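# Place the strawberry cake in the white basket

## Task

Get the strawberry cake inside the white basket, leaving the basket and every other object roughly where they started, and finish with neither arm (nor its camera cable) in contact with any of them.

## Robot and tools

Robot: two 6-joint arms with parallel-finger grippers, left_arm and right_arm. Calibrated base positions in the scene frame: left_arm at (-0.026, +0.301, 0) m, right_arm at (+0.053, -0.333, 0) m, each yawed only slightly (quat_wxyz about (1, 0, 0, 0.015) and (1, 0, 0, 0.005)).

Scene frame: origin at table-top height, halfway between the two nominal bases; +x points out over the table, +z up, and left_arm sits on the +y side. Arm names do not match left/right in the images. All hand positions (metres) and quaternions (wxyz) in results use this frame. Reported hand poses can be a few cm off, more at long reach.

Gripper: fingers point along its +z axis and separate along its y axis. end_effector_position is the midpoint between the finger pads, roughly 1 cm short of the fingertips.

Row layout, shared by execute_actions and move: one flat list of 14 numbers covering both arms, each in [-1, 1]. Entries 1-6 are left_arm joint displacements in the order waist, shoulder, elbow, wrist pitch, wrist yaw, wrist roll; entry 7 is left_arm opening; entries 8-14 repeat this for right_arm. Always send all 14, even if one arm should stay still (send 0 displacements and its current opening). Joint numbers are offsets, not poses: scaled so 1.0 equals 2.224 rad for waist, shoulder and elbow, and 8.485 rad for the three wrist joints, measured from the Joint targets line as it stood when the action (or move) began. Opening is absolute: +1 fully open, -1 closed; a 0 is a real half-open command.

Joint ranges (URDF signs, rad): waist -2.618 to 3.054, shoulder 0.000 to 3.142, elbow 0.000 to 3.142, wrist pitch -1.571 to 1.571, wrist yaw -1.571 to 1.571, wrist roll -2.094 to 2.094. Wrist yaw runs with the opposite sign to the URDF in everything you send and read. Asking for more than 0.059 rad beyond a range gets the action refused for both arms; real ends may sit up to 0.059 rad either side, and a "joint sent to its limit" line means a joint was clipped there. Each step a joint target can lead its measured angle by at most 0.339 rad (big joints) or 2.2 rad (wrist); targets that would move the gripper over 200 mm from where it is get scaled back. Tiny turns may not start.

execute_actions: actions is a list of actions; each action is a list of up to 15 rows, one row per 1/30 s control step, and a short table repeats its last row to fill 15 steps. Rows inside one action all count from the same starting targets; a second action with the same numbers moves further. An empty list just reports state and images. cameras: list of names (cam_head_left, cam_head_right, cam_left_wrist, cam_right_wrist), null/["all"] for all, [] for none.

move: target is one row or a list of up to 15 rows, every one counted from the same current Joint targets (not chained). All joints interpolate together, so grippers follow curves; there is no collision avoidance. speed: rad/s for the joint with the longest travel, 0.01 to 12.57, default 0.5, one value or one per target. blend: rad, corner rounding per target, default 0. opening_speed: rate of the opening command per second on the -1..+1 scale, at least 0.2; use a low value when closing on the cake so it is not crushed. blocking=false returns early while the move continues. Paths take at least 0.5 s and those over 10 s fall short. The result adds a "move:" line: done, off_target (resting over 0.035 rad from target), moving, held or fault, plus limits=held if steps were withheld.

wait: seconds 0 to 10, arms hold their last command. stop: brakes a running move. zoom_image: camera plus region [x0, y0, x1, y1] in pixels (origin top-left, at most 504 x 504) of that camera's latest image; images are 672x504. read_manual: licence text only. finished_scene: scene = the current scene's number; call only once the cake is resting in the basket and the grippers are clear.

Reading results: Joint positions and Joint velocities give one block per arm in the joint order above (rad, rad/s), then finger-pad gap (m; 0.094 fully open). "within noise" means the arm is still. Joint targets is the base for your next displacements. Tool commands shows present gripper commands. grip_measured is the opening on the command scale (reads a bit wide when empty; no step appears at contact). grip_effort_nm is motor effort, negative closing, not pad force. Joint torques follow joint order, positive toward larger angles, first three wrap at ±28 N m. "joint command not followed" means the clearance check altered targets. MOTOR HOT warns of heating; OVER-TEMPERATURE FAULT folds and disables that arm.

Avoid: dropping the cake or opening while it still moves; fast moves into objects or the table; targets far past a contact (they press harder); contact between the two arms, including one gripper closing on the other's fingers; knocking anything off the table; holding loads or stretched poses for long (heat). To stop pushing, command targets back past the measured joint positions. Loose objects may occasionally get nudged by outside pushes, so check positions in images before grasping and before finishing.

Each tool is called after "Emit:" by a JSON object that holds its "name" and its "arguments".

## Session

Emit:
{"name": "execute_actions", "arguments": {"actions": []}}

Scene clock: 0.00 s.
left_arm: end_effector_position=(+0.3701, +0.3334, +0.1050) grip_measured=+1.000 grip_effort_nm=n/a end_effector_quat_wxyz=(+0.593, -0.053, +0.803, +0.032) | right_arm: end_effector_position=(+0.4655, -0.3440, +0.1221) grip_measured=+1.000 grip_effort_nm=n/a end_effector_quat_wxyz=(+0.618, +0.034, +0.785, -0.032)
Joint positions: left_arm=[0.018 1.543 0.359 0.885 0.068 -0.032 0.094] | right_arm=[0.01 1.573 0.405 0.93 -0.111 0.019 0.094]
Joint velocities: within noise
Joint torques (N m): no reading
Motor temperatures (°C): left_arm=[22 24 22 21 23 19 23] | right_arm=[23 22 23 26 23 21 20]
Heat: left arm: 24 °C; right arm: 26 °C.
Joint targets: left_arm=[0.018 1.538 0.364 0.880 0.068 -0.032] | right_arm=[0.010 1.570 0.408 0.918 -0.112 0.019]
Tool commands: left_gripper/opening=+1.0 right_gripper/opening=+1.0

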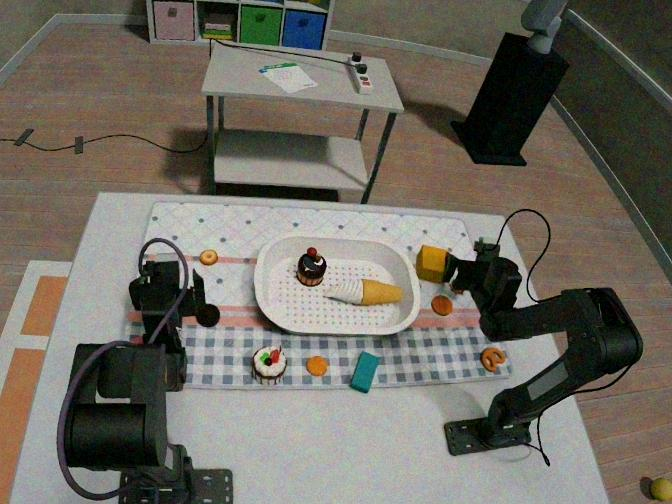

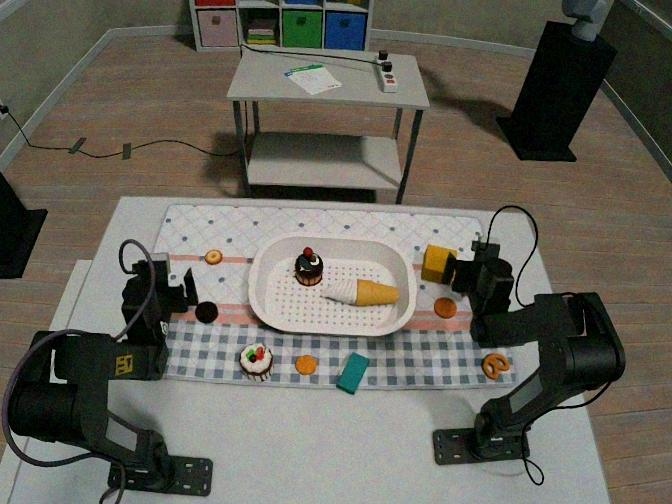

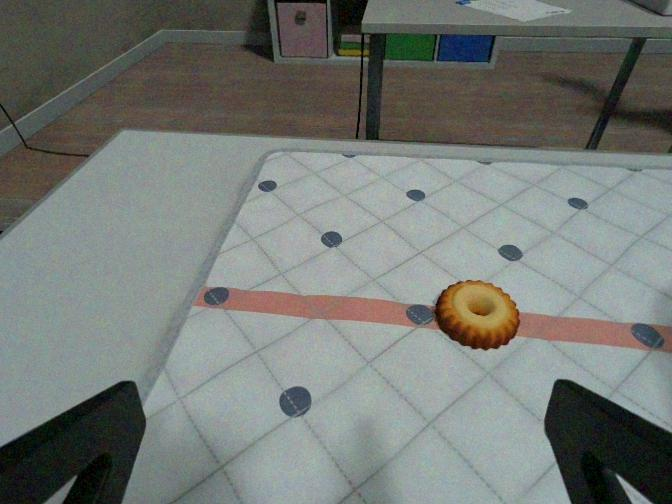

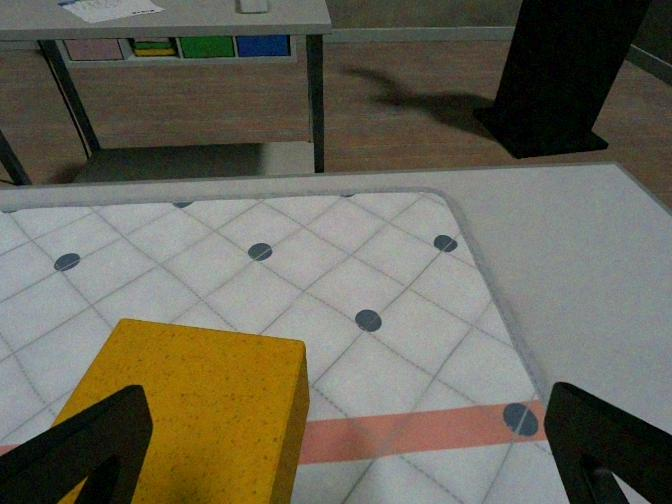

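Emit:
{"name": "move", "arguments": {"target": [-0.2959,-0.1619,0.263,-0.2052,-0.008,0.0038,1,0,0,0,0,0,0,1], "speed": 1.6, "cameras": ["cam_left_wrist"]}}

Scene clock: 8.23 s.
left_arm: end_effector_position=(+0.2095, +0.1411, +0.1340) grip_measured=+1.000 grip_effort_nm=0.007 end_effector_quat_wxyz=(+0.220, +0.286, +0.931, -0.065) | right_arm: end_effector_position=(+0.4655, -0.3440, +0.1221) grip_measured=+1.000 grip_effort_nm=0.027 end_effector_quat_wxyz=(+0.618, +0.034, +0.785, -0.032)
Joint positions: left_arm=[-0.635 1.19 0.921 -0.838 0.008 -0.006 0.094] | right_arm=[0.01 1.573 0.405 0.93 -0.111 0.019 0.094]
Joint velocities: within noise
Joint torques (N m): left_arm=[-0.49 -4.01 8.58 1.01 -0.07 0.1] | right_arm=[0.03 -5.01 6.6 1.53 -0.05 -0.01]
Motor temperatures (°C): left_arm=[22 24 22 23 23 19 23] | right_arm=[23 23 23 28 23 21 20]
Heat: left arm: 24 °C; right arm: 28 °C.
Joint targets: left_arm=[-0.640 1.178 0.949 -0.862 0.000 0.000] | right_arm=[0.010 1.570 0.408 0.918 -0.112 0.019]
move: done
Images, in order (width x height): cam_left_wrist 672x504.

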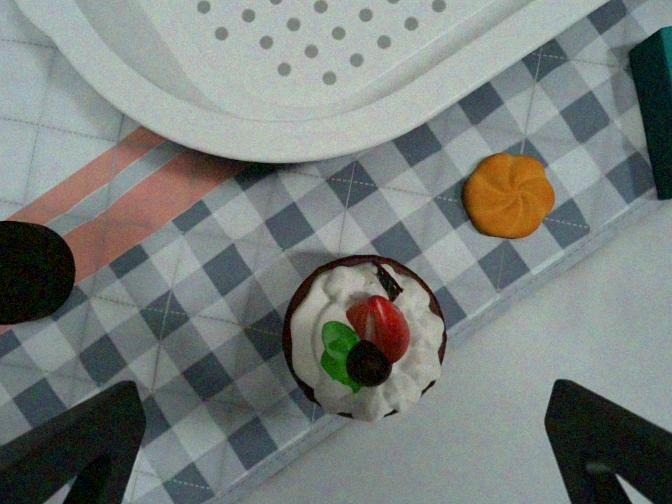

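Emit:
{"name": "move", "arguments": {"target": [[-0.0121,0.0603,-0.1677,0.0601,0,0,1,0,0,0,0,0,0,1],[-0.0121,0.0603,-0.1677,0.0601,0,0,0.25,0,0,0,0,0,0,1],[-0.0121,0.0,0.009,0,0,0,0.25,0,0,0,0,0,0,1],[0.0342,0.2828,0.2801,0.0008,0,0,0.25,0,0,0,0,0,0,1]], "speed": [0.9,0.9,0.9,1.0], "blend": [0,0,0.1,0], "opening_speed": 1.0, "cameras": ["cam_left_wrist","cam_head_left"]}}

Scene clock: 23.60 s.
left_arm: end_effector_position=(+0.3556, +0.0760, +0.1460) grip_measured=+0.411 grip_effort_nm=-1.028 end_effector_quat_wxyz=(+0.220, +0.254, +0.940, -0.059) | right_arm: end_effector_position=(+0.4655, -0.3440, +0.1221) grip_measured=+1.000 grip_effort_nm=0.032 end_effector_quat_wxyz=(+0.618, +0.034, +0.785, -0.032)
Joint positions: left_arm=[-0.566 1.804 1.538 -0.845 0.004 -0.006 0.066] | right_arm=[0.01 1.573 0.405 0.93 -0.111 0.019 0.094]
Joint velocities: within noise
Joint torques (N m): left_arm=[0.24 -8.72 9.06 1.13 -0.03 0.09] | right_arm=[0.03 -5.03 6.6 1.54 -0.06 -0.01]
Motor temperatures (°C): left_arm=[22 24 24 23 23 19 23] | right_arm=[23 23 24 31 23 21 20]
Heat: left arm: 24 °C; right arm: 31 °C.
Joint targets: left_arm=[-0.564 1.807 1.572 -0.855 0.000 0.000] | right_arm=[0.010 1.570 0.408 0.918 -0.112 0.019]
move: done
Images, in order (width x height): cam_head_left 672x504, cam_left_wrist 672x504.

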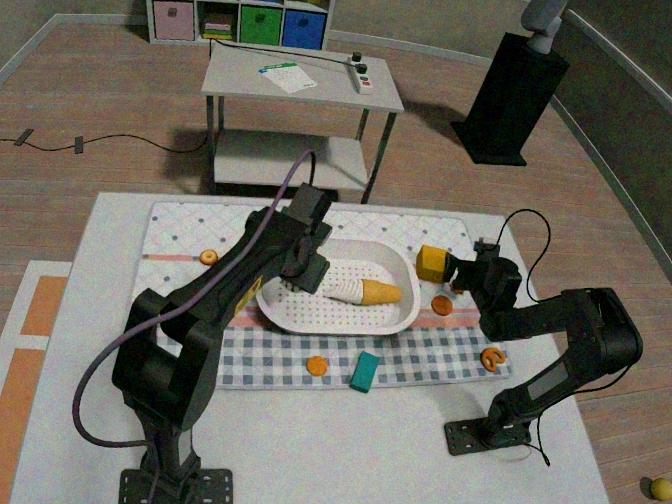

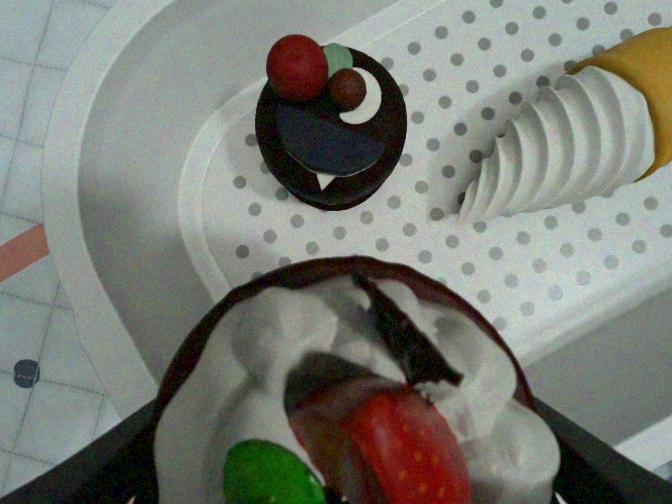

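Emit:
{"name": "move", "arguments": {"target": [[0,0.0392,-0.1165,0.041,0,0,0.25,0,0,0,0,0,0,1],[0,0.049,-0.1457,0.0513,0,0,0.25,0,0,0,0,0,0,1],[0,0.049,-0.1457,0.0513,0,0,0.85,0,0,0,0,0,0,1],[0,0.01,-0.0141,0.0,0,0,0.85,0,0,0,0,0,0,1]], "speed": [0.7,0.2,0.7,0.8], "blend": [0.03,0,0,0], "opening_speed": 1.0, "cameras": ["cam_left_wrist","cam_head_left"]}}

Scene clock: 37.77 s.
left_arm: end_effector_position=(+0.3548, +0.0763, +0.1233) grip_measured=+0.848 grip_effort_nm=0.115 end_effector_quat_wxyz=(+0.198, +0.256, +0.945, -0.053) | right_arm: end_effector_position=(+0.4655, -0.3440, +0.1221) grip_measured=+1.000 grip_effort_nm=0.032 end_effector_quat_wxyz=(+0.618, +0.034, +0.785, -0.032)
Joint positions: left_arm=[-0.566 1.845 1.519 -0.832 0.003 -0.006 0.087] | right_arm=[0.01 1.573 0.405 0.93 -0.111 0.019 0.094]
Joint velocities: within noise
Joint torques (N m): left_arm=[0.24 -10.63 7.98 0.93 -0.02 0.08] | right_arm=[0.03 -5 6.6 1.54 -0.05 -0.01]
Motor temperatures (°C): left_arm=[22 26 24 24 23 19 23] | right_arm=[23 23 24 32 23 21 20]
Heat: left arm: 26 °C; right arm: 32 °C.
Joint targets: left_arm=[-0.563 1.829 1.540 -0.855 0.000 0.000] | right_arm=[0.010 1.570 0.408 0.918 -0.112 0.019]
move: done
Images, in order (width x height): cam_head_left 672x504, cam_left_wrist 672x504.

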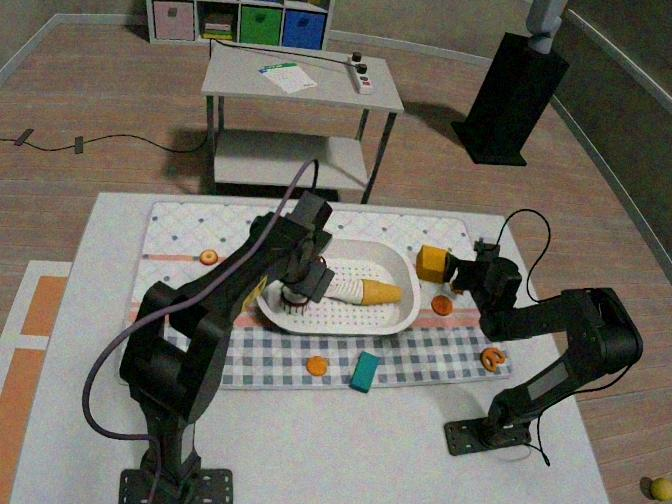

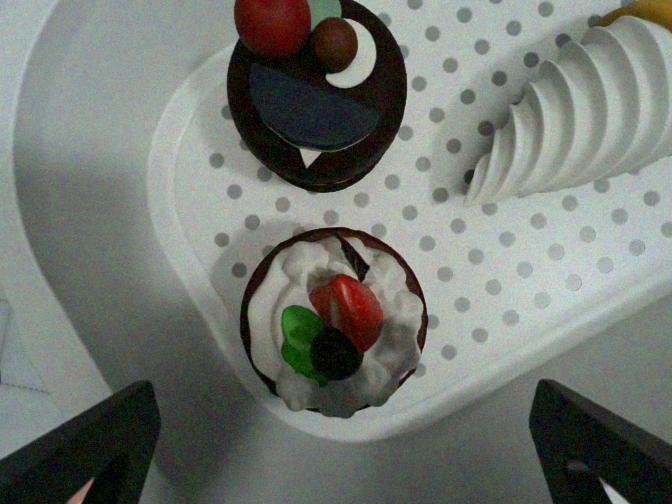

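Emit:
{"name": "finished_scene", "arguments": {"scene": 3}}

The scene is finished: the task was done.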